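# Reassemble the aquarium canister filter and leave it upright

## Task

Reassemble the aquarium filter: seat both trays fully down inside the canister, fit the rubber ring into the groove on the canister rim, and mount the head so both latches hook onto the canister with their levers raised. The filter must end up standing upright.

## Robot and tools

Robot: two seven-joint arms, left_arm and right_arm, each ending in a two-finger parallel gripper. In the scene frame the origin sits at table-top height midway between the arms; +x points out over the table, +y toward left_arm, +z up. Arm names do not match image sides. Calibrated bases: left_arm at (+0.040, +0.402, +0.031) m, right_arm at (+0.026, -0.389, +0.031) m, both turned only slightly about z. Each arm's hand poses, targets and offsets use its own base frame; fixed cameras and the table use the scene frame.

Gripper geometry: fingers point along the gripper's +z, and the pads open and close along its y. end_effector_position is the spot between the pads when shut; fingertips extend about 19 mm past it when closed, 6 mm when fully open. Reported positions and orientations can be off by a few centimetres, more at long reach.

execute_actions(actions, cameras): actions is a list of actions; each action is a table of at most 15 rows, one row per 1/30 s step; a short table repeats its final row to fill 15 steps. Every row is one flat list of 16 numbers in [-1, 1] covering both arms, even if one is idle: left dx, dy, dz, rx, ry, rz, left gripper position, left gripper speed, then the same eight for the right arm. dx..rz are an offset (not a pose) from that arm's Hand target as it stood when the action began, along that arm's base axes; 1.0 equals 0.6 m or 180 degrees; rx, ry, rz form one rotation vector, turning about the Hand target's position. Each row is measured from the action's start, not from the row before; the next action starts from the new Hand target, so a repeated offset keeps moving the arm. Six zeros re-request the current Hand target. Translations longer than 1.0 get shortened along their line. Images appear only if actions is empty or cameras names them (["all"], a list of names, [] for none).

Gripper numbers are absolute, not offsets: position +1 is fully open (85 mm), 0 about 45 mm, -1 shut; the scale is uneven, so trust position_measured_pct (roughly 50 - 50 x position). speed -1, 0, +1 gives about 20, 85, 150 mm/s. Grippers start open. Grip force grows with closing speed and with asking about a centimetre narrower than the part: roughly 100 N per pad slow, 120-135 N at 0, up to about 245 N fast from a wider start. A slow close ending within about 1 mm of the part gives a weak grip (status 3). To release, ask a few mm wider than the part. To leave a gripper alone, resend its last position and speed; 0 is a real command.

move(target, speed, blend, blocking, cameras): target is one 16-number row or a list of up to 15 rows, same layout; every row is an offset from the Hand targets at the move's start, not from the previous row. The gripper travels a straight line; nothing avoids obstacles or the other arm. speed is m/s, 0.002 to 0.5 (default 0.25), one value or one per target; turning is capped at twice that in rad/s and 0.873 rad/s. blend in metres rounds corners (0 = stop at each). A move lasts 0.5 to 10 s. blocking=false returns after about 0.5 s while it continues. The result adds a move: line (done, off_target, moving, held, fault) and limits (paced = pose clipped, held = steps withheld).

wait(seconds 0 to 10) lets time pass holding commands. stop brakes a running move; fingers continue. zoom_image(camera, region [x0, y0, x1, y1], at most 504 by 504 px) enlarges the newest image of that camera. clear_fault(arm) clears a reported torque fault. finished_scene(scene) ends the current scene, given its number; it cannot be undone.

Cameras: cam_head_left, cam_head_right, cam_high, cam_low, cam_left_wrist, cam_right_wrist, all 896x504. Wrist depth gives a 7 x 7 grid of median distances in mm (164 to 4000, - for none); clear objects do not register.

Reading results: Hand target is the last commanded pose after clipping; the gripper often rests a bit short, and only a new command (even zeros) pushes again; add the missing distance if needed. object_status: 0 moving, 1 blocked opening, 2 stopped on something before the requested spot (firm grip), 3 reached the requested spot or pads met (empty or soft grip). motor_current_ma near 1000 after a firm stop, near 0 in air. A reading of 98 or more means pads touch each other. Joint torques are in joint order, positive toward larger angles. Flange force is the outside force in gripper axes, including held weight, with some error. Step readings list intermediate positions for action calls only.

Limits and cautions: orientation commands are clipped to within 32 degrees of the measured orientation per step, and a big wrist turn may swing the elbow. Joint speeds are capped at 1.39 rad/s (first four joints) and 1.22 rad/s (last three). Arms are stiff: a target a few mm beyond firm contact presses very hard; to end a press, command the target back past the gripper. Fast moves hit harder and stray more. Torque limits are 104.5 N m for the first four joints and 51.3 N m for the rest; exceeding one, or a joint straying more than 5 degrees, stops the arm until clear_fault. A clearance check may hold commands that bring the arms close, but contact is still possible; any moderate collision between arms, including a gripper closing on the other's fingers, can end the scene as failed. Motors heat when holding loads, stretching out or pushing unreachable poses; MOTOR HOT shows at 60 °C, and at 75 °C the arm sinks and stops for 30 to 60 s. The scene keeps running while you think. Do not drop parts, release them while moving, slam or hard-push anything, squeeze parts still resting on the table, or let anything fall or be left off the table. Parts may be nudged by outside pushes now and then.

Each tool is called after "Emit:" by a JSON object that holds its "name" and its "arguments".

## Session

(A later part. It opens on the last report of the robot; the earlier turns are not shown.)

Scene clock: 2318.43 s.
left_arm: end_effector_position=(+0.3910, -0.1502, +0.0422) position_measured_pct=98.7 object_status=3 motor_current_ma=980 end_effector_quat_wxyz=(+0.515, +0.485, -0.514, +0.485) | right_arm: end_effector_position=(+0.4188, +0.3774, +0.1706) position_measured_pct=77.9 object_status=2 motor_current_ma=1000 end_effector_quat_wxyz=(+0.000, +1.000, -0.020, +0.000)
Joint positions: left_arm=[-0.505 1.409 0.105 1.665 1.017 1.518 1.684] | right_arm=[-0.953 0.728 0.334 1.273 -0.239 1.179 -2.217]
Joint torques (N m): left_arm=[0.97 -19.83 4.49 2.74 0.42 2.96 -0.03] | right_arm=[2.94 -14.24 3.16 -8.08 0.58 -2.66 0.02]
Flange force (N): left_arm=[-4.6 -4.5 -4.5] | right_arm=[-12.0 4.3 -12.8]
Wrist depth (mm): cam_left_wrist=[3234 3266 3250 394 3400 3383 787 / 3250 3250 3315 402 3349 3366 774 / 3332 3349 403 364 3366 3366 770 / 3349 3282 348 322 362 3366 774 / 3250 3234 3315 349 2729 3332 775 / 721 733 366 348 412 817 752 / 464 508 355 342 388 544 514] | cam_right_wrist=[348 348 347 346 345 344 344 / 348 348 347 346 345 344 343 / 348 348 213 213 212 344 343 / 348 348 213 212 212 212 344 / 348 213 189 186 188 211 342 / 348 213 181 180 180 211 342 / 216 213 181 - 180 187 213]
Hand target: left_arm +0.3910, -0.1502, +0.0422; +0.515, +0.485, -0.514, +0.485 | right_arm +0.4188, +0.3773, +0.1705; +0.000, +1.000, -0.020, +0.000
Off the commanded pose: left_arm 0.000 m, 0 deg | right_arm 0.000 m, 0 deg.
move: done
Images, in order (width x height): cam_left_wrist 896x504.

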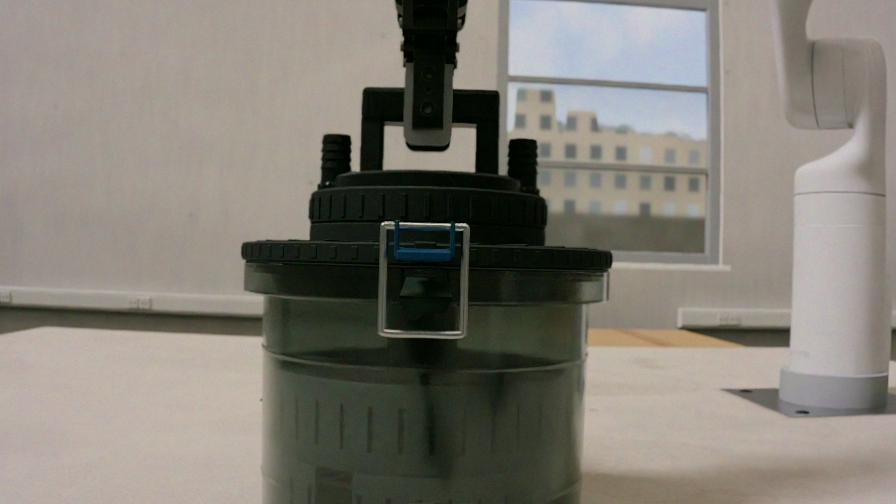

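Emit:
{"name": "move", "arguments": {"target": [[0,0,0,0,0,0,-1,-1,0,0,0.0015,0,0,0,-0.8,-1]], "speed": [0.02]}}

Emit:
{"name": "move", "arguments": {"target": [[0,0,0,0,0,0,-1,-1,0,0,0,0,0,0,0.1,-1]]}}

Emit:
{"name": "move", "arguments": {"target": [[0,0,0,0,0,0,-1,-1,0,0,0.12,0,0,0,0.1,-1]], "speed": [0.08], "cameras": ["cam_left_wrist","cam_right_wrist"]}}

Emit:
{"name": "zoom_image", "arguments": {"camera": "cam_left_wrist", "region": [340, 200, 510, 360]}}

Scene clock: 2331.50 s.
left_arm: end_effector_position=(+0.3910, -0.1502, +0.0422) position_measured_pct=98.7 object_status=3 motor_current_ma=980 end_effector_quat_wxyz=(+0.515, +0.485, -0.514, +0.485) | right_arm: end_effector_position=(+0.4188, +0.3773, +0.1714) position_measured_pct=77.9 object_status=2 motor_current_ma=1000 end_effector_quat_wxyz=(+0.000, +1.000, -0.020, +0.000)
Joint positions: left_arm=[-0.505 1.409 0.105 1.665 1.017 1.518 1.684] | right_arm=[-0.953 0.727 0.335 1.272 -0.238 1.181 -2.217]
Joint torques (N m): left_arm=[0.93 -19.87 4.49 2.79 0.41 2.96 -0.04] | right_arm=[1.67 -21.61 3.16 -9.88 0.35 -0.84 0]
Flange force (N): left_arm=[-4.7 -4.7 -4.6] | right_arm=[-6.3 2.0 1.8]
Wrist depth (mm): cam_left_wrist=[3299 3219 3266 396 3299 3366 782 / 3299 3266 3435 401 3282 3332 771 / 3349 3266 402 365 3315 3349 775 / 3332 3349 350 326 363 3383 777 / 3157 3203 3234 397 2798 3299 777 / 716 733 365 347 412 815 753 / 464 506 356 343 388 542 514] | cam_right_wrist=[349 347 347 346 345 344 344 / 348 347 346 346 346 345 344 / 349 348 213 213 212 344 343 / 349 347 213 212 212 212 344 / 348 213 189 188 188 212 343 / 348 213 181 180 180 211 343 / 216 213 181 - 180 188 213]
Hand target: left_arm +0.3910, -0.1502, +0.0422; +0.515, +0.485, -0.514, +0.485 | right_arm +0.4188, +0.3773, +0.1714; +0.000, +1.000, -0.020, +0.000
Off the commanded pose: left_arm 0.000 m, 0 deg | right_arm 0.000 m, 0 deg.
move: done

Scene clock: 2333.20 s.
left_arm: end_effector_position=(+0.3910, -0.1502, +0.0422) position_measured_pct=98.7 object_status=3 motor_current_ma=980 end_effector_quat_wxyz=(+0.515, +0.485, -0.514, +0.485) | right_arm: end_effector_position=(+0.4188, +0.3773, +0.1714) position_measured_pct=45.0 object_status=0 motor_current_ma=0 end_effector_quat_wxyz=(+0.000, +1.000, -0.020, +0.000)
Joint positions: left_arm=[-0.505 1.409 0.105 1.665 1.017 1.518 1.684] | right_arm=[-0.953 0.727 0.335 1.271 -0.238 1.181 -2.217]
Joint torques (N m): left_arm=[0.97 -19.87 4.48 2.79 0.43 2.97 -0.06] | right_arm=[0.39 -21.12 2.16 -8.74 0.11 0.12 -0.07]
Flange force (N): left_arm=[-4.8 -4.8 -4.6] | right_arm=[-2.8 2.0 1.7]
Wrist depth (mm): cam_left_wrist=[3250 3203 3349 380 3418 3250 783 / 3219 3266 3315 403 3332 3315 771 / 3250 3349 402 366 3299 3299 775 / 3332 3315 349 326 373 3383 777 / 3188 3219 3282 349 1268 3219 777 / 715 733 365 347 413 816 753 / 465 507 355 342 387 543 516] | cam_right_wrist=[348 348 347 347 345 345 344 / 348 348 348 346 345 344 344 / 349 348 213 213 213 345 343 / 349 348 214 213 212 212 344 / 348 214 190 189 189 212 343 / 349 214 181 181 180 211 343 / 216 214 181 - 180 188 213]
Hand target: left_arm +0.3910, -0.1502, +0.0422; +0.515, +0.485, -0.514, +0.485 | right_arm +0.4188, +0.3773, +0.1714; +0.000, +1.000, -0.020, +0.000
Off the commanded pose: left_arm 0.000 m, 0 deg | right_arm 0.000 m, 0 deg.
move: done

Scene clock: 2334.50 s.
left_arm: end_effector_position=(+0.3910, -0.1502, +0.0422) position_measured_pct=98.7 object_status=3 motor_current_ma=980 end_effector_quat_wxyz=(+0.515, +0.485, -0.514, +0.485) | right_arm: end_effector_position=(+0.4188, +0.3773, +0.2434) position_measured_pct=45.0 object_status=3 motor_current_ma=0 end_effector_quat_wxyz=(+0.000, +1.000, -0.020, +0.000)
Joint positions: left_arm=[-0.505 1.409 0.105 1.665 1.017 1.518 1.684] | right_arm=[-0.952 0.671 0.352 1.135 -0.221 1.37 -2.238]
Joint torques (N m): left_arm=[0.96 -19.84 4.49 2.81 0.43 2.98 -0.03] | right_arm=[0.35 -20.74 2.03 -9.23 0.11 0.2 -0.08]
Flange force (N): left_arm=[-4.7 -4.7 -4.6] | right_arm=[-3.0 2.2 2.3]
Wrist depth (mm): cam_left_wrist=[3203 3282 3282 3332 3349 3315 785 / 3203 3250 3250 3250 3349 3349 767 / 3332 3266 401 365 3366 3418 775 / 3299 3219 349 326 372 3418 770 / 3282 3188 3349 349 1256 3234 775 / 720 736 366 349 413 819 752 / 465 505 355 342 388 540 516] | cam_right_wrist=[421 420 420 419 417 416 415 / 420 420 419 418 416 416 416 / 421 420 419 417 417 416 415 / 421 419 285 285 284 415 414 / 420 419 285 252 260 283 414 / 421 285 261 210 252 283 413 / 420 285 253 210 252 283 285]
Hand target: left_arm +0.3910, -0.1502, +0.0422; +0.515, +0.485, -0.514, +0.485 | right_arm +0.4188, +0.3773, +0.2435; +0.000, +1.000, -0.020, +0.000
Off the commanded pose: left_arm 0.000 m, 0 deg | right_arm 0.000 m, 0 deg.
move: done
Images, in order (width x height): cam_left_wrist 896x504, cam_right_wrist 896x504.

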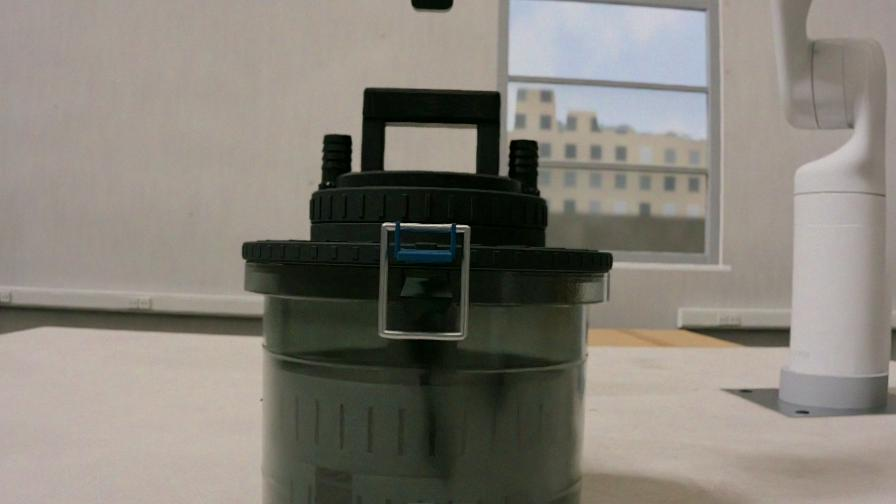

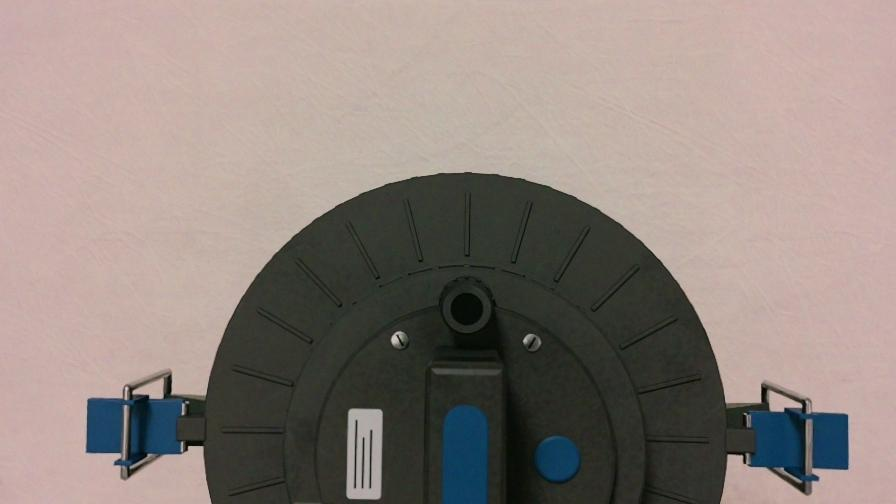

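Scaled by 2.965 from the camera's 896x504 image, which has a finer 1280x720 frame.

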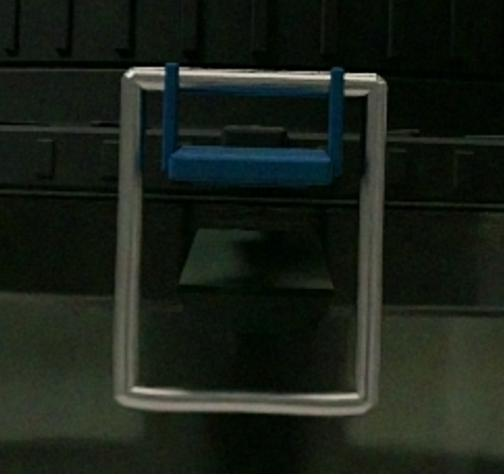

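Emit:
{"name": "move", "arguments": {"target": [[0.0038,-0.1777,0.0547,0,0,0,-1,-1,0,0,0,0,0,0,0.1,-1],[0.0013,-0.2165,0.063,0,0,0,-1,-1,0,0,0,0,0,0,0.1,-1]], "speed": [0.1,0.03], "cameras": ["cam_left_wrist","cam_right_wrist","cam_low"]}}

Emit:
{"name": "zoom_image", "arguments": {"camera": "cam_left_wrist", "region": [300, 260, 600, 504]}}

Emit:
{"name": "zoom_image", "arguments": {"camera": "cam_low", "region": [340, 180, 480, 250]}}

Scene clock: 2432.33 s.
left_arm: end_effector_position=(+0.3917, -0.2800, +0.0800) position_measured_pct=98.7 object_status=3 motor_current_ma=980 end_effector_quat_wxyz=(+0.515, +0.485, -0.514, +0.485) | right_arm: end_effector_position=(+0.4188, +0.3773, +0.2434) position_measured_pct=45.0 object_status=3 motor_current_ma=0 end_effector_quat_wxyz=(+0.000, +1.000, -0.020, +0.000)
Joint positions: left_arm=[-0.316 1.337 0.246 1.827 1.248 1.339 1.632] | right_arm=[-0.952 0.671 0.352 1.135 -0.221 1.37 -2.238]
Joint torques (N m): left_arm=[1.04 -19.16 5.76 2.84 0.29 2.87 -0.01] | right_arm=[0.34 -20.81 2.01 -9.18 0.1 0.15 -0.09]
Flange force (N): left_arm=[-4.2 -5.1 -3.2] | right_arm=[-2.6 1.9 2.1]
Wrist depth (mm): cam_left_wrist=[3250 3219 3188 3172 3266 3142 3250 / 3084 3188 3172 3234 3188 3234 671 / 3128 3142 276 272 274 3234 3234 / 3172 3188 276 277 279 3250 3234 / 3172 3142 238 229 243 3172 3234 / 907 223 207 188 213 243 842 / 591 602 218 181 210 634 643] | cam_right_wrist=[421 420 419 418 417 416 415 / 421 419 419 418 417 416 415 / 421 420 419 418 416 415 414 / 421 420 285 285 284 415 414 / 420 419 285 252 260 283 414 / 305 285 261 210 252 283 414 / 309 285 253 210 252 283 285]
Hand target: left_arm +0.3917, -0.2800, +0.0800; +0.515, +0.485, -0.514, +0.485 | right_arm +0.4188, +0.3773, +0.2434; +0.000, +1.000, -0.020, +0.000
Off the commanded pose: left_arm 0.000 m, 0 deg | right_arm 0.000 m, 0 deg.
move: done
Images, in order (width x height): cam_low 896x504, cam_left_wrist 896x504, cam_right_wrist 896x504.

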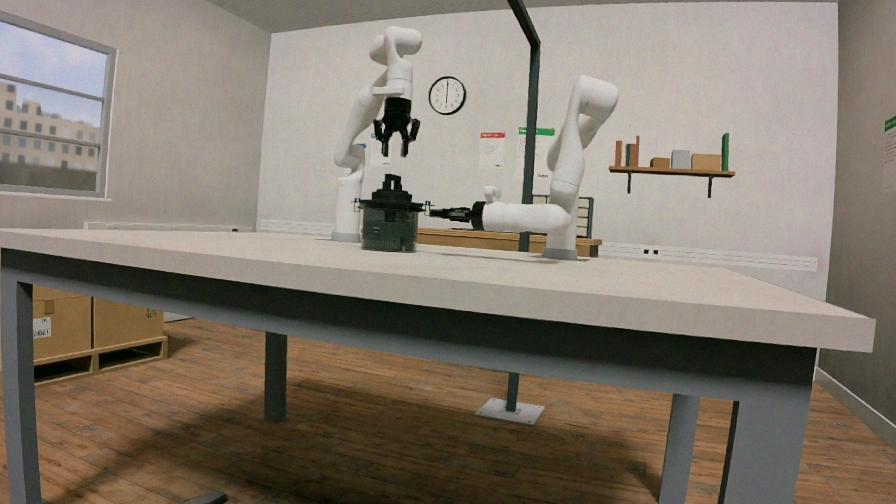

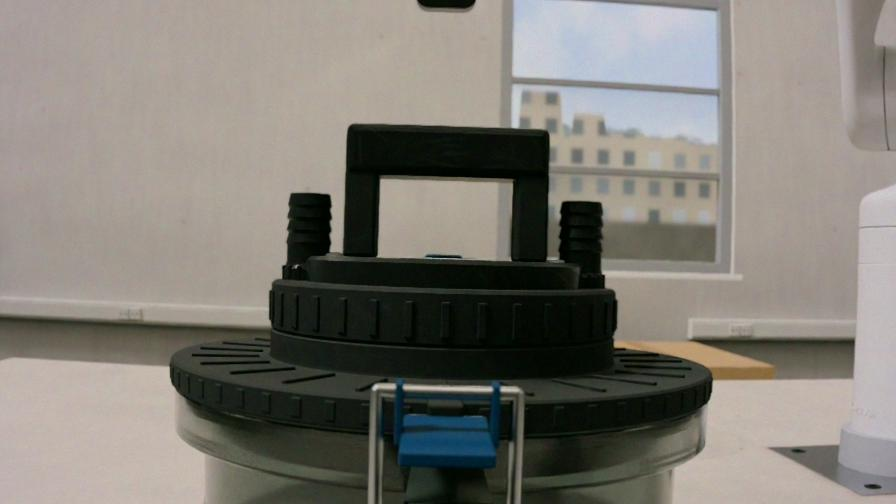

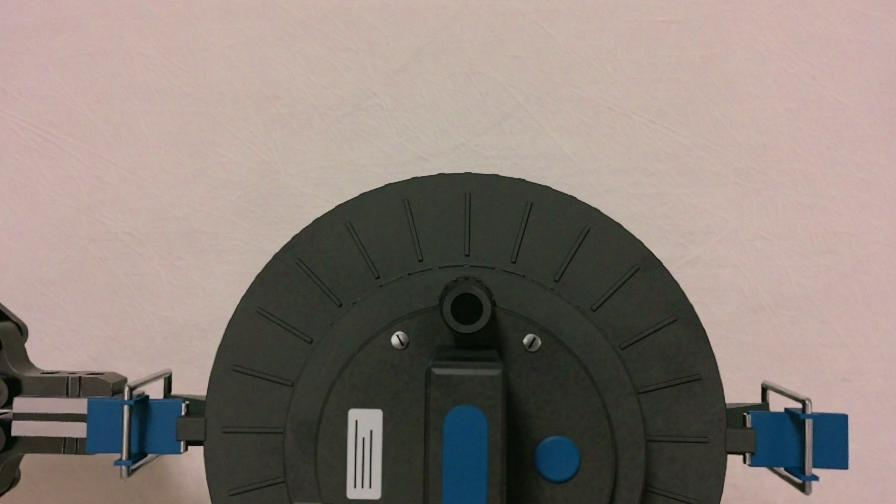

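Scaled by 1.680 from the camera's 896x504 image, which has a finer 1280x720 frame.

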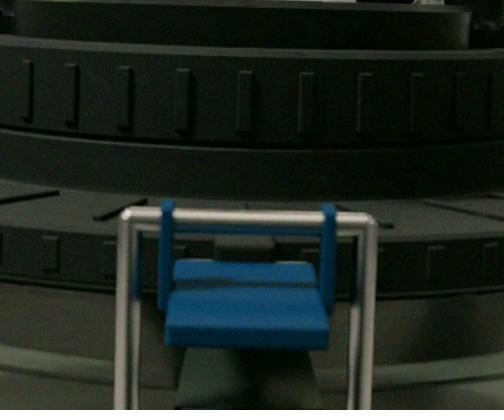

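Scaled by 3.600 from the camera's 896x504 image, which has a finer 1280x720 frame.

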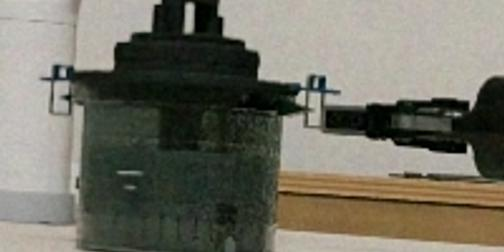

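Emit:
{"name": "move", "arguments": {"target": [[0,0,0.0152,0,0,0,-1,-1,0,0,0,0,0,0,0.1,-1],[-0.0003,-0.0047,0.039,0,0,0,-1,-1,0,0,0,0,0,0,0.1,-1]], "speed": [0.03,0.02], "blend": [0.003,0], "cameras": ["cam_left_wrist","cam_right_wrist","cam_low"]}}

Emit:
{"name": "zoom_image", "arguments": {"camera": "cam_left_wrist", "region": [300, 260, 600, 504]}}

Emit:
{"name": "zoom_image", "arguments": {"camera": "cam_low", "region": [380, 180, 480, 230]}}

Scene clock: 2444.27 s.
left_arm: end_effector_position=(+0.3916, -0.2829, +0.1033) position_measured_pct=98.7 object_status=3 motor_current_ma=980 end_effector_quat_wxyz=(+0.515, +0.485, -0.514, +0.485) | right_arm: end_effector_position=(+0.4188, +0.3773, +0.2434) position_measured_pct=45.0 object_status=3 motor_current_ma=0 end_effector_quat_wxyz=(+0.000, +1.000, -0.020, +0.000)
Joint positions: left_arm=[-0.316 1.281 0.257 1.864 1.26 1.338 1.651] | right_arm=[-0.952 0.671 0.352 1.135 -0.221 1.37 -2.238]
Joint torques (N m): left_arm=[1.02 -19.39 6.59 2.9 0.37 3.62 -0.06] | right_arm=[0.34 -20.76 2.04 -9.22 0.11 0.14 -0.06]
Flange force (N): left_arm=[-5.6 -5.6 -3.3] | right_arm=[-2.8 2.1 2.2]
Wrist depth (mm): cam_left_wrist=[3157 3188 3172 3203 3250 3234 640 / 3142 3203 3157 3219 3219 3250 655 / 3113 3142 3234 3142 3219 3234 3266 / 3172 3084 3203 270 271 3219 3234 / 3188 3172 274 280 275 3203 3128 / 1036 1047 240 226 238 2318 1046 / 672 224 224 224 231 254 673] | cam_right_wrist=[421 419 420 418 416 416 415 / 421 420 419 418 417 416 415 / 421 421 419 417 416 416 415 / 420 419 285 285 283 416 415 / 420 420 285 252 260 283 415 / 281 286 261 210 252 283 413 / 281 286 253 210 252 283 285]
Hand target: left_arm +0.3915, -0.2829, +0.1034; +0.515, +0.485, -0.514, +0.485 | right_arm +0.4188, +0.3773, +0.2434; +0.000, +1.000, -0.020, +0.000
Off the commanded pose: left_arm 0.000 m, 0 deg | right_arm 0.000 m, 0 deg.
move: done
Images, in order (width x height): cam_low 896x504, cam_left_wrist 896x504, cam_right_wrist 896x504.

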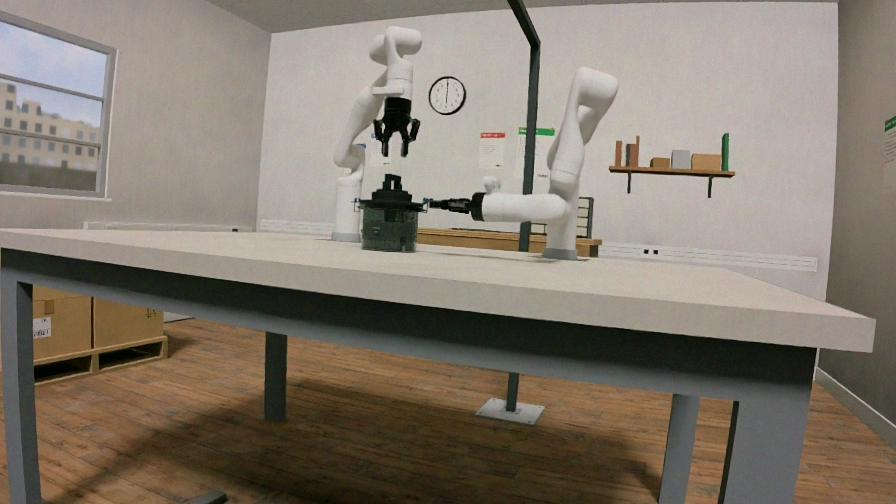

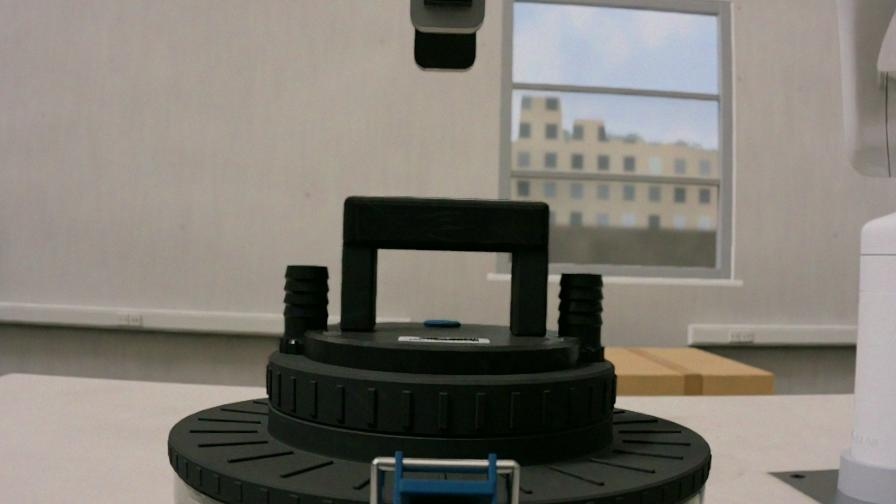

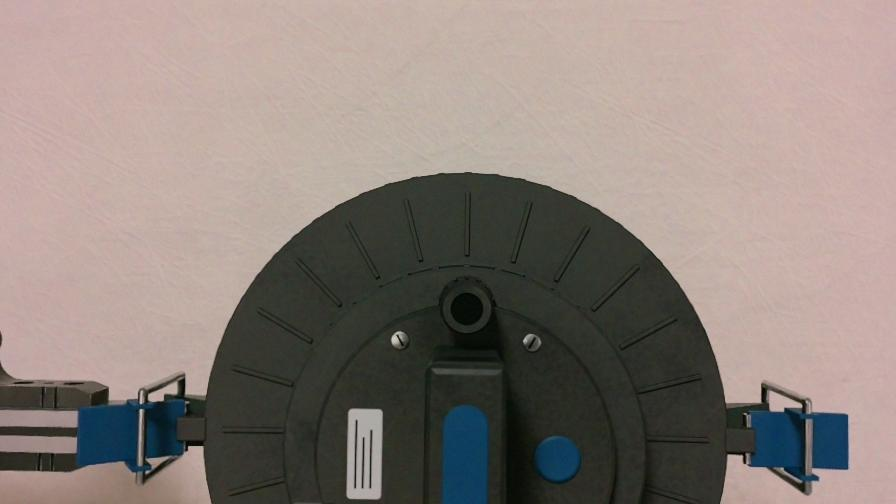

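Scaled by 1.680 from the camera's 896x504 image, which has a finer 1280x720 frame.

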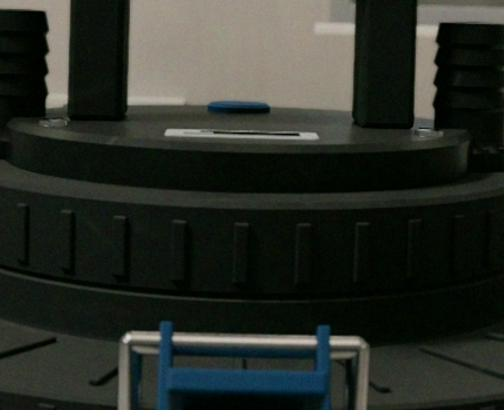

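Scaled by 5.040 from the camera's 896x504 image, which has a finer 1280x720 frame.

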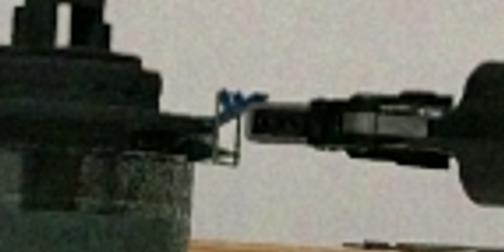

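Emit:
{"name": "move", "arguments": {"target": [[-0.0003,-0.0063,0.0102,0,0,0,-1,-1,0,0,0,0,0,0,0.1,-1],[-0.001,-0.0158,0.0182,0,0,0,-1,-1,0,0,0,0,0,0,0.1,-1]], "speed": [0.02,0.02], "blend": [0.003,0], "cameras": ["cam_left_wrist","cam_right_wrist","cam_low"]}}

Emit:
{"name": "zoom_image", "arguments": {"camera": "cam_low", "region": [380, 180, 480, 230]}}

Emit:
{"name": "zoom_image", "arguments": {"camera": "cam_right_wrist", "region": [0, 340, 230, 504]}}

Scene clock: 2453.10 s.
left_arm: end_effector_position=(+0.3910, -0.2923, +0.1143) position_measured_pct=98.7 object_status=3 motor_current_ma=980 end_effector_quat_wxyz=(+0.515, +0.485, -0.514, +0.485) | right_arm: end_effector_position=(+0.4188, +0.3773, +0.2434) position_measured_pct=45.0 object_status=3 motor_current_ma=0 end_effector_quat_wxyz=(+0.000, +1.000, -0.020, +0.000)
Joint positions: left_arm=[-0.302 1.257 0.272 1.883 1.282 1.327 1.656] | right_arm=[-0.952 0.671 0.352 1.135 -0.221 1.37 -2.238]
Joint torques (N m): left_arm=[2.75 -19.64 8.21 3.16 0.55 3.84 -0.06] | right_arm=[0.36 -20.79 2 -9.23 0.1 0.14 -0.09]
Flange force (N): left_arm=[-7.2 -5.7 -7.7] | right_arm=[-2.8 2.1 2.2]
Wrist depth (mm): cam_left_wrist=[3157 3203 3188 3172 3250 3299 626 / 3157 3113 3188 3219 3203 3113 653 / 3172 3219 3203 3188 3219 3250 3203 / 3172 3234 3157 267 3266 3299 3203 / 3188 3188 271 314 273 3299 3400 / 1085 3142 240 232 244 2335 1107 / 748 251 230 220 233 762 712] | cam_right_wrist=[421 420 418 418 418 417 416 / 421 419 418 418 417 416 414 / 422 421 420 417 417 416 416 / 421 420 282 282 283 415 415 / 420 420 282 250 258 283 414 / 273 282 258 250 250 283 415 / 267 281 258 250 250 283 286]
Hand target: left_arm +0.3910, -0.2924, +0.1143; +0.515, +0.485, -0.514, +0.485 | right_arm +0.4188, +0.3773, +0.2434; +0.000, +1.000, -0.020, +0.000
Off the commanded pose: left_arm 0.000 m, 0 deg | right_arm 0.000 m, 0 deg.
move: done
Images, in order (width x height): cam_low 896x504, cam_left_wrist 896x504, cam_right_wrist 896x504.

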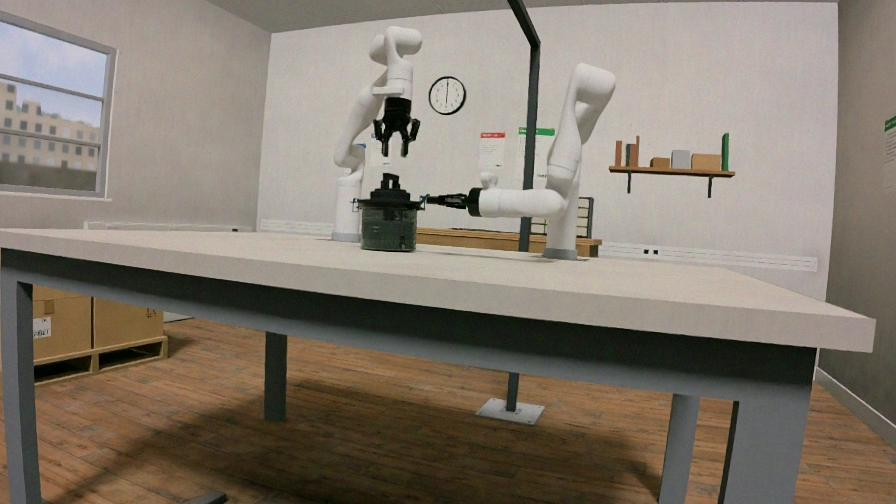

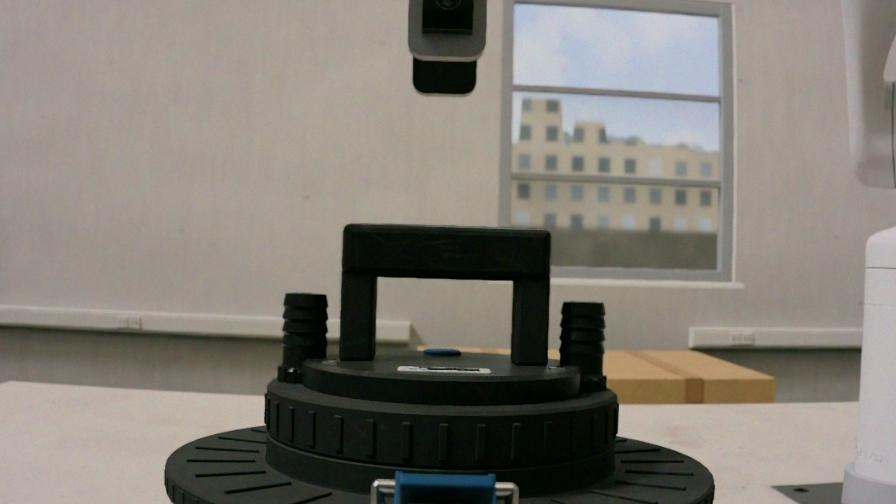

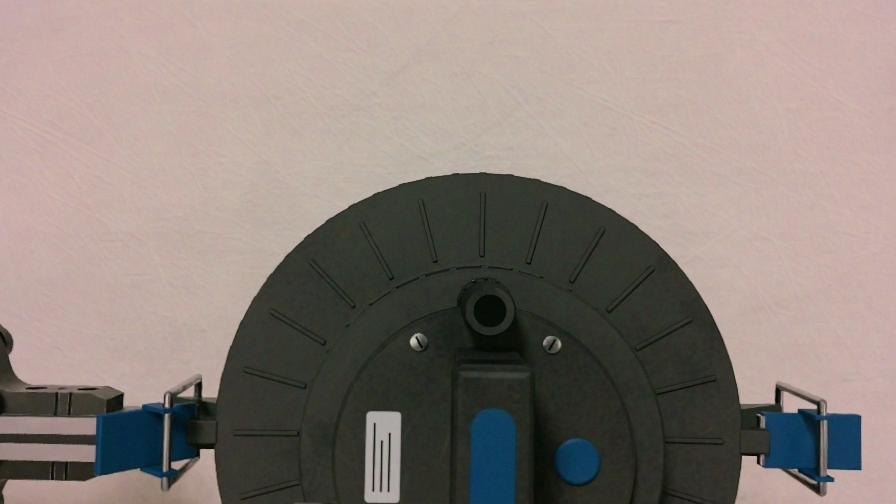

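Scaled by 5.040 from the camera's 896x504 image, which has a finer 1280x720 frame.

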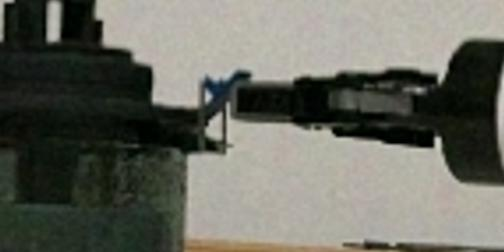

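Scaled by 2.191 from the camera's 896x504 image, which has a finer 1280x720 frame.

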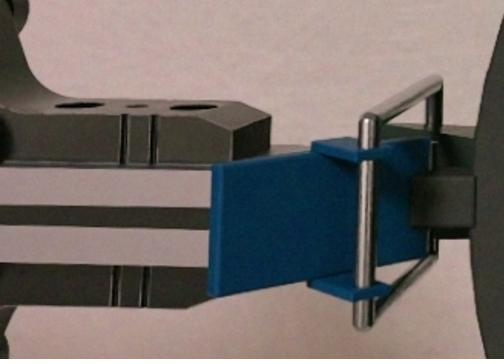

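Emit:
{"name": "zoom_image", "arguments": {"camera": "cam_low", "region": [340, 160, 450, 260]}}

Emit:
{"name": "zoom_image", "arguments": {"camera": "cam_left_wrist", "region": [160, 400, 720, 504]}}

Scaled by 4.582 from the camera's 896x504 image, which has a finer 1280x720 frame.

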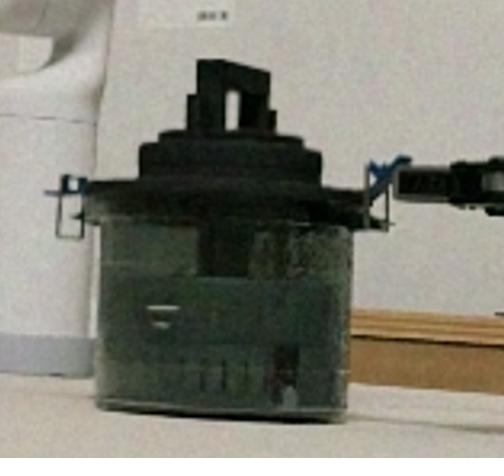

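Region (160, 400, 720, 504) is 560x104 pixels. A region can be at most 504 by 504 pixels.

Emit:
{"name": "move", "arguments": {"target": [[0.0005,0.0067,-0.0133,0,0,0,-1,-1,0,0,0,0,0,0,0.1,-1]], "speed": [0.02], "cameras": ["cam_right_wrist","cam_left_wrist","cam_low"]}}

Emit:
{"name": "zoom_image", "arguments": {"camera": "cam_low", "region": [340, 160, 450, 260]}}

Scene clock: 2505.10 s.
left_arm: end_effector_position=(+0.3913, -0.2883, +0.1063) position_measured_pct=98.7 object_status=3 motor_current_ma=980 end_effector_quat_wxyz=(+0.515, +0.485, -0.514, +0.485) | right_arm: end_effector_position=(+0.4188, +0.3773, +0.2434) position_measured_pct=45.0 object_status=3 motor_current_ma=0 end_effector_quat_wxyz=(+0.000, +1.000, -0.020, +0.000)
Joint positions: left_arm=[-0.307 1.275 0.264 1.871 1.272 1.331 1.65] | right_arm=[-0.952 0.671 0.352 1.135 -0.221 1.37 -2.238]
Joint torques (N m): left_arm=[0.9 -19.16 5.77 2.58 0.32 3 -0.04] | right_arm=[0.33 -20.8 2.03 -9.21 0.13 0.15 -0.09]
Flange force (N): left_arm=[-4.3 -5.4 -2.7] | right_arm=[-2.6 2.0 2.2]
Wrist depth (mm): cam_left_wrist=[3142 3128 3188 3142 3219 3315 636 / 3142 3188 3142 3172 3234 3234 658 / 3070 3157 3203 3157 3234 3234 3332 / 3084 3266 3203 266 268 3250 3299 / 3188 3203 270 305 273 3157 3234 / 1043 1061 236 224 239 2286 1066 / 677 234 227 222 228 267 688] | cam_right_wrist=[421 420 418 418 417 416 415 / 422 420 419 418 417 416 416 / 421 420 418 417 417 416 415 / 421 421 285 285 284 416 415 / 420 420 285 253 260 283 414 / 279 285 261 210 252 283 414 / 278 285 253 210 252 283 285]
Hand target: left_arm +0.3913, -0.2883, +0.1063; +0.515, +0.485, -0.514, +0.485 | right_arm +0.4188, +0.3773, +0.2434; +0.000, +1.000, -0.020, +0.000
Off the commanded pose: left_arm 0.000 m, 0 deg | right_arm 0.000 m, 0 deg.
move: done
Images, in order (width x height): cam_low 896x504, cam_left_wrist 896x504, cam_right_wrist 896x504.

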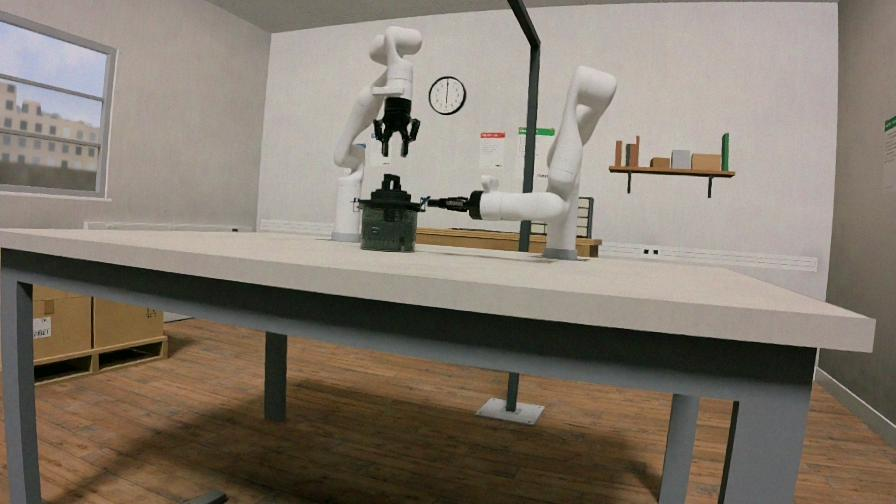

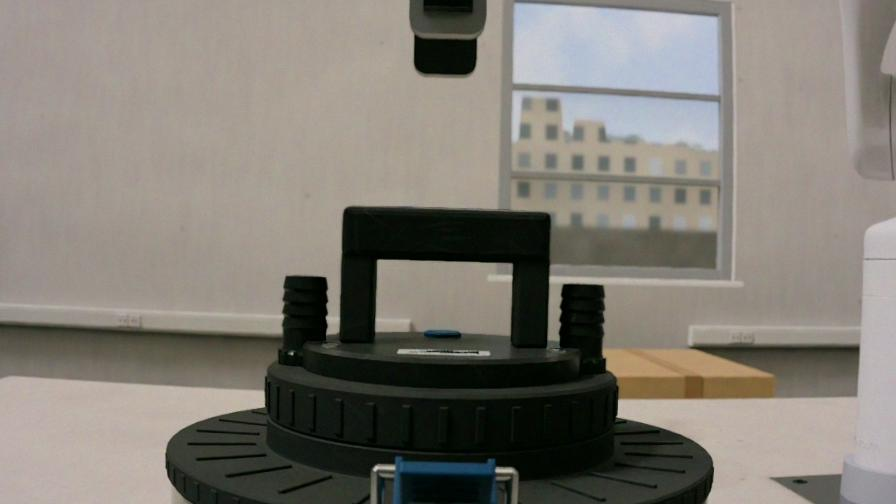

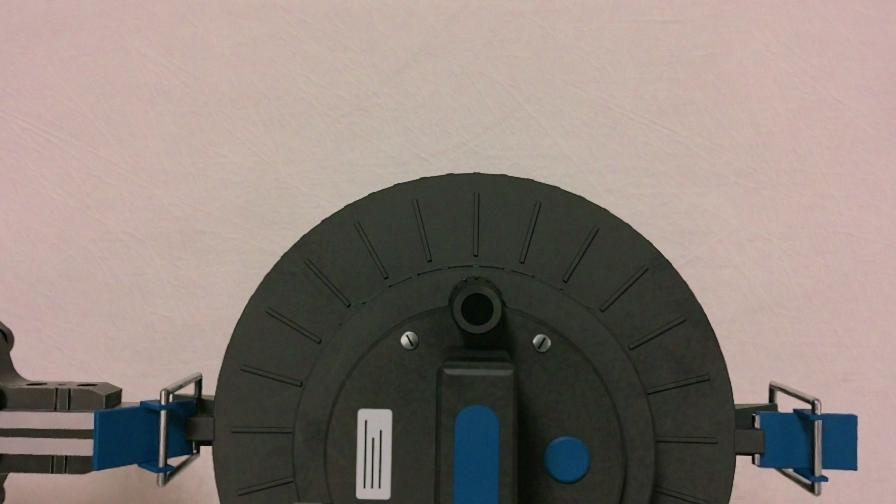

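Scaled by 4.582 from the camera's 896x504 image, which has a finer 1280x720 frame.

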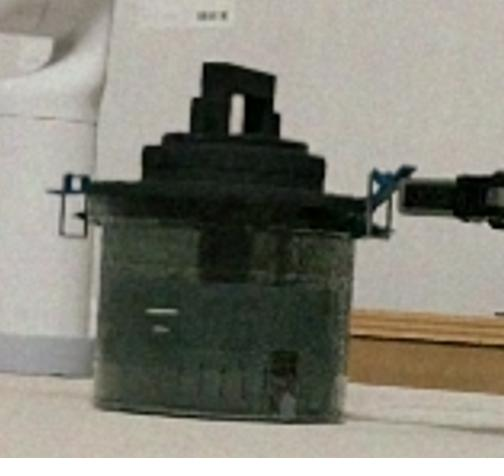

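Emit:
{"name": "move", "arguments": {"target": [[0,0,0,0,0,0,-1,-1,-0.0002,-0.0055,0,0,0,0,0.1,-1],[0,0,0,0,0,0,-1,-1,-0.0002,-0.0055,-0.12,0,0,0,0.1,-1]], "speed": [0.05,0.06], "cameras": ["cam_right_wrist"]}}

Emit:
{"name": "move", "arguments": {"target": [[0,0,0,0,0,0,-1,-1,0,0,0,0,0,0,-0.8,-1]]}}

Emit:
{"name": "wait", "arguments": {"seconds": 0.8}}

Scene clock: 2544.30 s.
left_arm: end_effector_position=(+0.3913, -0.2883, +0.1063) position_measured_pct=98.7 object_status=3 motor_current_ma=980 end_effector_quat_wxyz=(+0.515, +0.485, -0.514, +0.485) | right_arm: end_effector_position=(+0.4187, +0.3740, +0.1715) position_measured_pct=45.0 object_status=3 motor_current_ma=0 end_effector_quat_wxyz=(+0.000, +1.000, -0.020, +0.000)
Joint positions: left_arm=[-0.307 1.275 0.264 1.871 1.272 1.331 1.65] | right_arm=[-0.95 0.722 0.335 1.282 -0.238 1.176 -2.212]
Joint torques (N m): left_arm=[0.95 -19.03 5.82 2.63 0.3 2.96 -0.02] | right_arm=[0.37 -21.05 2.17 -8.63 0.13 0.26 -0.06]
Flange force (N): left_arm=[-4.1 -5.5 -2.9] | right_arm=[-2.6 1.8 1.9]
Wrist depth (mm): cam_left_wrist=[3172 3142 3128 220 3157 3250 630 / 3203 3188 3142 238 3188 3250 655 / 3188 3084 3188 3172 3188 3250 3332 / 3172 3113 272 246 267 3157 3282 / 3098 3128 270 300 271 3203 3142 / 1051 1069 237 224 240 2351 1057 / 681 233 227 222 228 268 689] | cam_right_wrist=[348 348 347 347 346 345 344 / 349 348 347 346 345 345 344 / 348 348 214 213 213 345 344 / 349 347 213 213 212 212 343 / 348 214 190 188 189 212 343 / 348 214 182 181 181 211 343 / 214 214 181 - 180 188 213]
Hand target: left_arm +0.3913, -0.2883, +0.1063; +0.515, +0.485, -0.514, +0.485 | right_arm +0.4187, +0.3740, +0.1714; +0.000, +1.000, -0.020, +0.000
Off the commanded pose: left_arm 0.000 m, 0 deg | right_arm 0.000 m, 0 deg.
move: done
Images, in order (width x height): cam_right_wrist 896x504.

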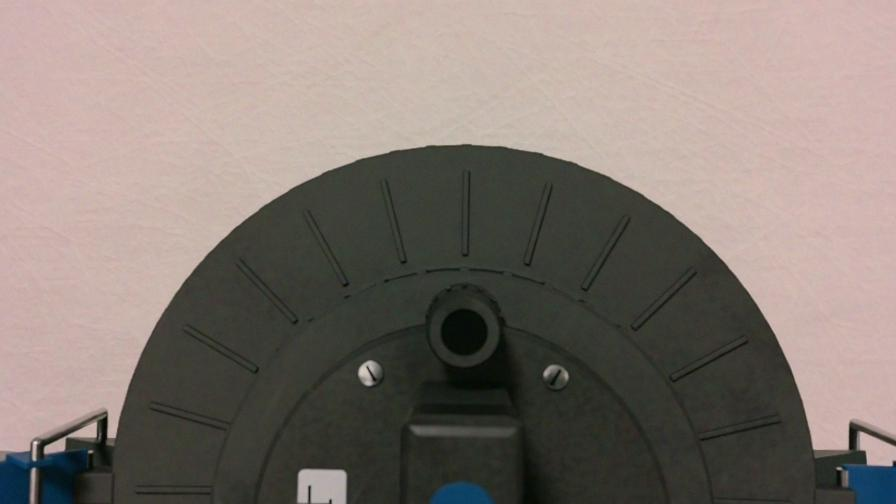

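Scene clock: 2546.23 s.
left_arm: end_effector_position=(+0.3913, -0.2883, +0.1063) position_measured_pct=98.7 object_status=3 motor_current_ma=980 end_effector_quat_wxyz=(+0.515, +0.485, -0.514, +0.485) | right_arm: end_effector_position=(+0.4187, +0.3740, +0.1714) position_measured_pct=77.9 object_status=0 motor_current_ma=1000 end_effector_quat_wxyz=(+0.000, +1.000, -0.020, +0.000)
Joint positions: left_arm=[-0.307 1.275 0.264 1.871 1.272 1.331 1.65] | right_arm=[-0.95 0.722 0.335 1.282 -0.238 1.176 -2.212]
Joint torques (N m): left_arm=[0.96 -18.99 5.84 2.6 0.31 2.98 -0.04] | right_arm=[2.05 -17.77 3.15 -5.88 1.1 1.02 -0.03]
Flange force (N): left_arm=[-3.9 -5.4 -2.9] | right_arm=[-3.1 -2.0 -3.2]
Wrist depth (mm): cam_left_wrist=[3128 3157 3157 227 3219 3250 631 / 3142 3142 3142 255 3142 3157 652 / 3098 3172 3128 261 3203 3203 3234 / 3128 3113 272 260 267 3172 3157 / 3157 3128 270 298 270 3266 3219 / 1051 1059 237 224 240 2326 1075 / 681 234 227 222 228 267 688] | cam_right_wrist=[349 349 348 346 346 345 345 / 349 348 347 346 346 345 344 / 349 348 214 213 213 344 344 / 349 349 214 213 212 212 344 / 349 214 190 189 189 212 344 / 348 214 182 181 181 211 343 / 214 214 181 - 180 188 213]
Hand target: left_arm +0.3913, -0.2883, +0.1063; +0.515, +0.485, -0.514, +0.485 | right_arm +0.4187, +0.3740, +0.1714; +0.000, +1.000, -0.020, +0.000
Off the commanded pose: left_arm 0.000 m, 0 deg | right_arm 0.000 m, 0 deg.
move: done

Scene clock: 2547.03 s.
left_arm: end_effector_position=(+0.3913, -0.2883, +0.1063) position_measured_pct=98.7 object_status=3 motor_current_ma=980 end_effector_quat_wxyz=(+0.515, +0.485, -0.514, +0.485) | right_arm: end_effector_position=(+0.4187, +0.3740, +0.1714) position_measured_pct=77.9 object_status=2 motor_current_ma=1000 end_effector_quat_wxyz=(+0.000, +1.000, -0.020, +0.000)
Joint positions: left_arm=[-0.307 1.275 0.264 1.871 1.272 1.331 1.65] | right_arm=[-0.95 0.722 0.335 1.282 -0.238 1.176 -2.212]
Joint torques (N m): left_arm=[0.99 -19.01 5.82 2.67 0.29 2.99 -0.03] | right_arm=[2.13 -17.73 3.23 -5.85 1.15 1.02 -0.02]
Flange force (N): left_arm=[-4.0 -5.6 -2.9] | right_arm=[-3.1 -2.2 -3.3]
Wrist depth (mm): cam_left_wrist=[3098 3203 3203 227 3128 3219 631 / 3113 3172 3142 255 3219 3250 654 / 3128 3172 3203 261 3219 3203 3250 / 3157 3142 273 260 267 3203 3266 / 3084 3157 270 298 270 3128 3234 / 1049 1064 237 224 240 2271 1064 / 679 233 228 223 228 267 689] | cam_right_wrist=[349 348 348 346 346 345 344 / 349 348 348 347 346 345 344 / 349 348 214 213 213 345 344 / 349 348 214 213 212 212 343 / 348 214 190 189 189 212 344 / 349 214 182 181 181 212 343 / 214 214 182 - 180 188 213]
Hand target: left_arm +0.3913, -0.2883, +0.1063; +0.515, +0.485, -0.514, +0.485 | right_arm +0.4187, +0.3740, +0.1714; +0.000, +1.000, -0.020, +0.000
Tool commands: left_gripper/position=-1.0 left_gripper/speed=-1.0 right_gripper/position=-0.8 right_gripper/speed=-1.0
Off the commanded pose: left_arm 0.000 m, 0 deg | right_arm 0.000 m, 0 deg.
wait: 0.80 s; at rest by 0.17 s

Emit:
{"name": "move", "arguments": {"target": [[0,0,0,0,0,0,-1,-1,0,0,-0.0032,0,0,0,-0.8,-1]], "speed": [0.02], "cameras": ["cam_right_wrist","cam_low","cam_left_wrist"]}}

Emit:
{"name": "zoom_image", "arguments": {"camera": "cam_right_wrist", "region": [0, 380, 200, 504]}}

Emit:
{"name": "zoom_image", "arguments": {"camera": "cam_low", "region": [380, 180, 480, 230]}}

Scene clock: 2553.37 s.
left_arm: end_effector_position=(+0.3913, -0.2883, +0.1063) position_measured_pct=98.7 object_status=3 motor_current_ma=980 end_effector_quat_wxyz=(+0.515, +0.485, -0.514, +0.485) | right_arm: end_effector_position=(+0.4187, +0.3740, +0.1697) position_measured_pct=77.9 object_status=2 motor_current_ma=1000 end_effector_quat_wxyz=(+0.000, +1.000, -0.020, +0.000)
Joint positions: left_arm=[-0.307 1.275 0.264 1.871 1.272 1.331 1.65] | right_arm=[-0.95 0.723 0.334 1.285 -0.238 1.171 -2.212]
Joint torques (N m): left_arm=[0.94 -19 5.87 2.58 0.31 2.97 -0.04] | right_arm=[2.97 6.3 0.84 -0.95 0.7 -5.57 -0.05]
Flange force (N): left_arm=[-3.9 -5.4 -2.9] | right_arm=[-18.2 10.4 -52.1]
Wrist depth (mm): cam_left_wrist=[3234 3128 3188 227 3219 3172 633 / 3157 3234 3203 255 3203 3266 654 / 3070 3219 3203 261 3219 3282 3266 / 3142 3172 273 260 267 3128 3282 / 3098 3128 270 297 271 3157 3157 / 1059 1069 237 224 240 2302 1071 / 680 233 227 222 228 267 689] | cam_right_wrist=[349 349 348 347 346 345 344 / 349 348 348 346 346 345 344 / 349 349 214 213 213 345 344 / 349 349 213 213 212 212 344 / 349 214 190 189 189 212 343 / 349 214 182 181 181 211 342 / 214 214 182 - 180 188 213]
Hand target: left_arm +0.3913, -0.2883, +0.1063; +0.515, +0.485, -0.514, +0.485 | right_arm +0.4187, +0.3740, +0.1695; +0.000, +1.000, -0.020, +0.000
Off the commanded pose: left_arm 0.000 m, 0 deg | right_arm 0.000 m, 0 deg.
move: done
Images, in order (width x height): cam_low 896x504, cam_left_wrist 896x504, cam_right_wrist 896x504.

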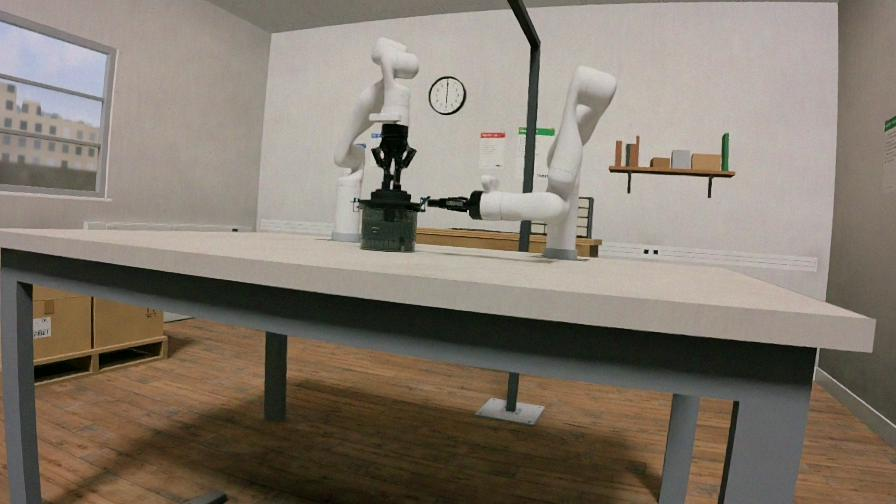

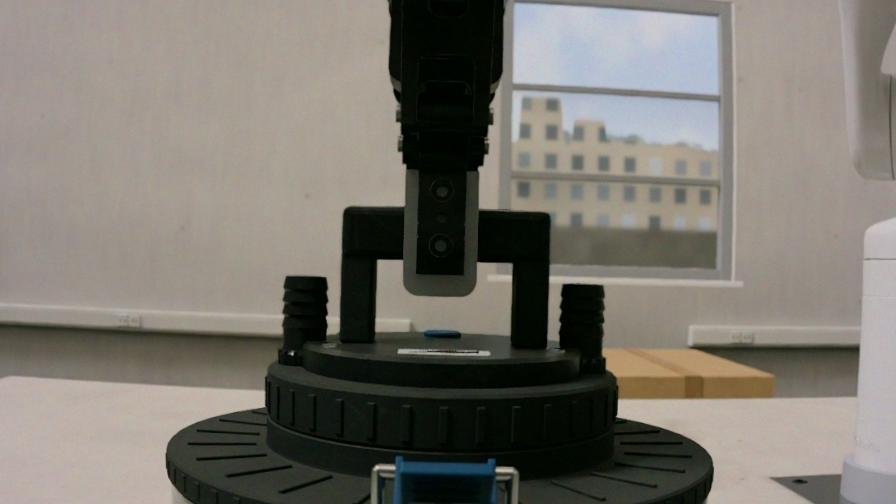

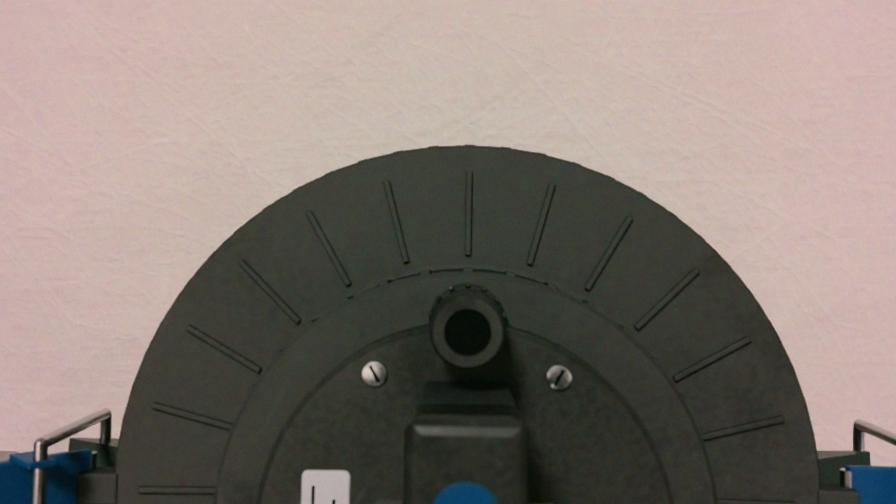

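Scaled by 2.520 from the camera's 896x504 image, which has a finer 1280x720 frame.

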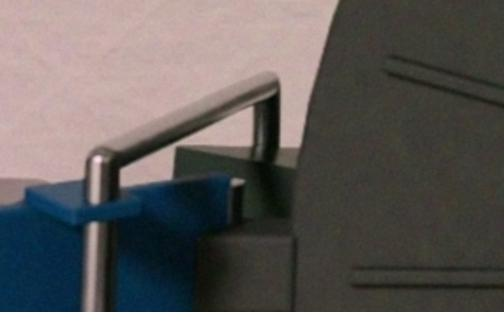

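Scaled by 5.040 from the camera's 896x504 image, which has a finer 1280x720 frame.

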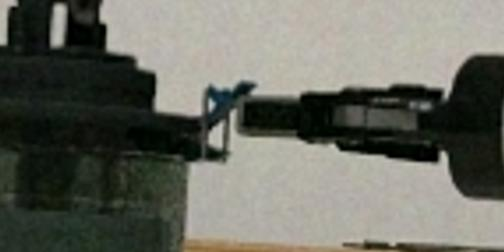

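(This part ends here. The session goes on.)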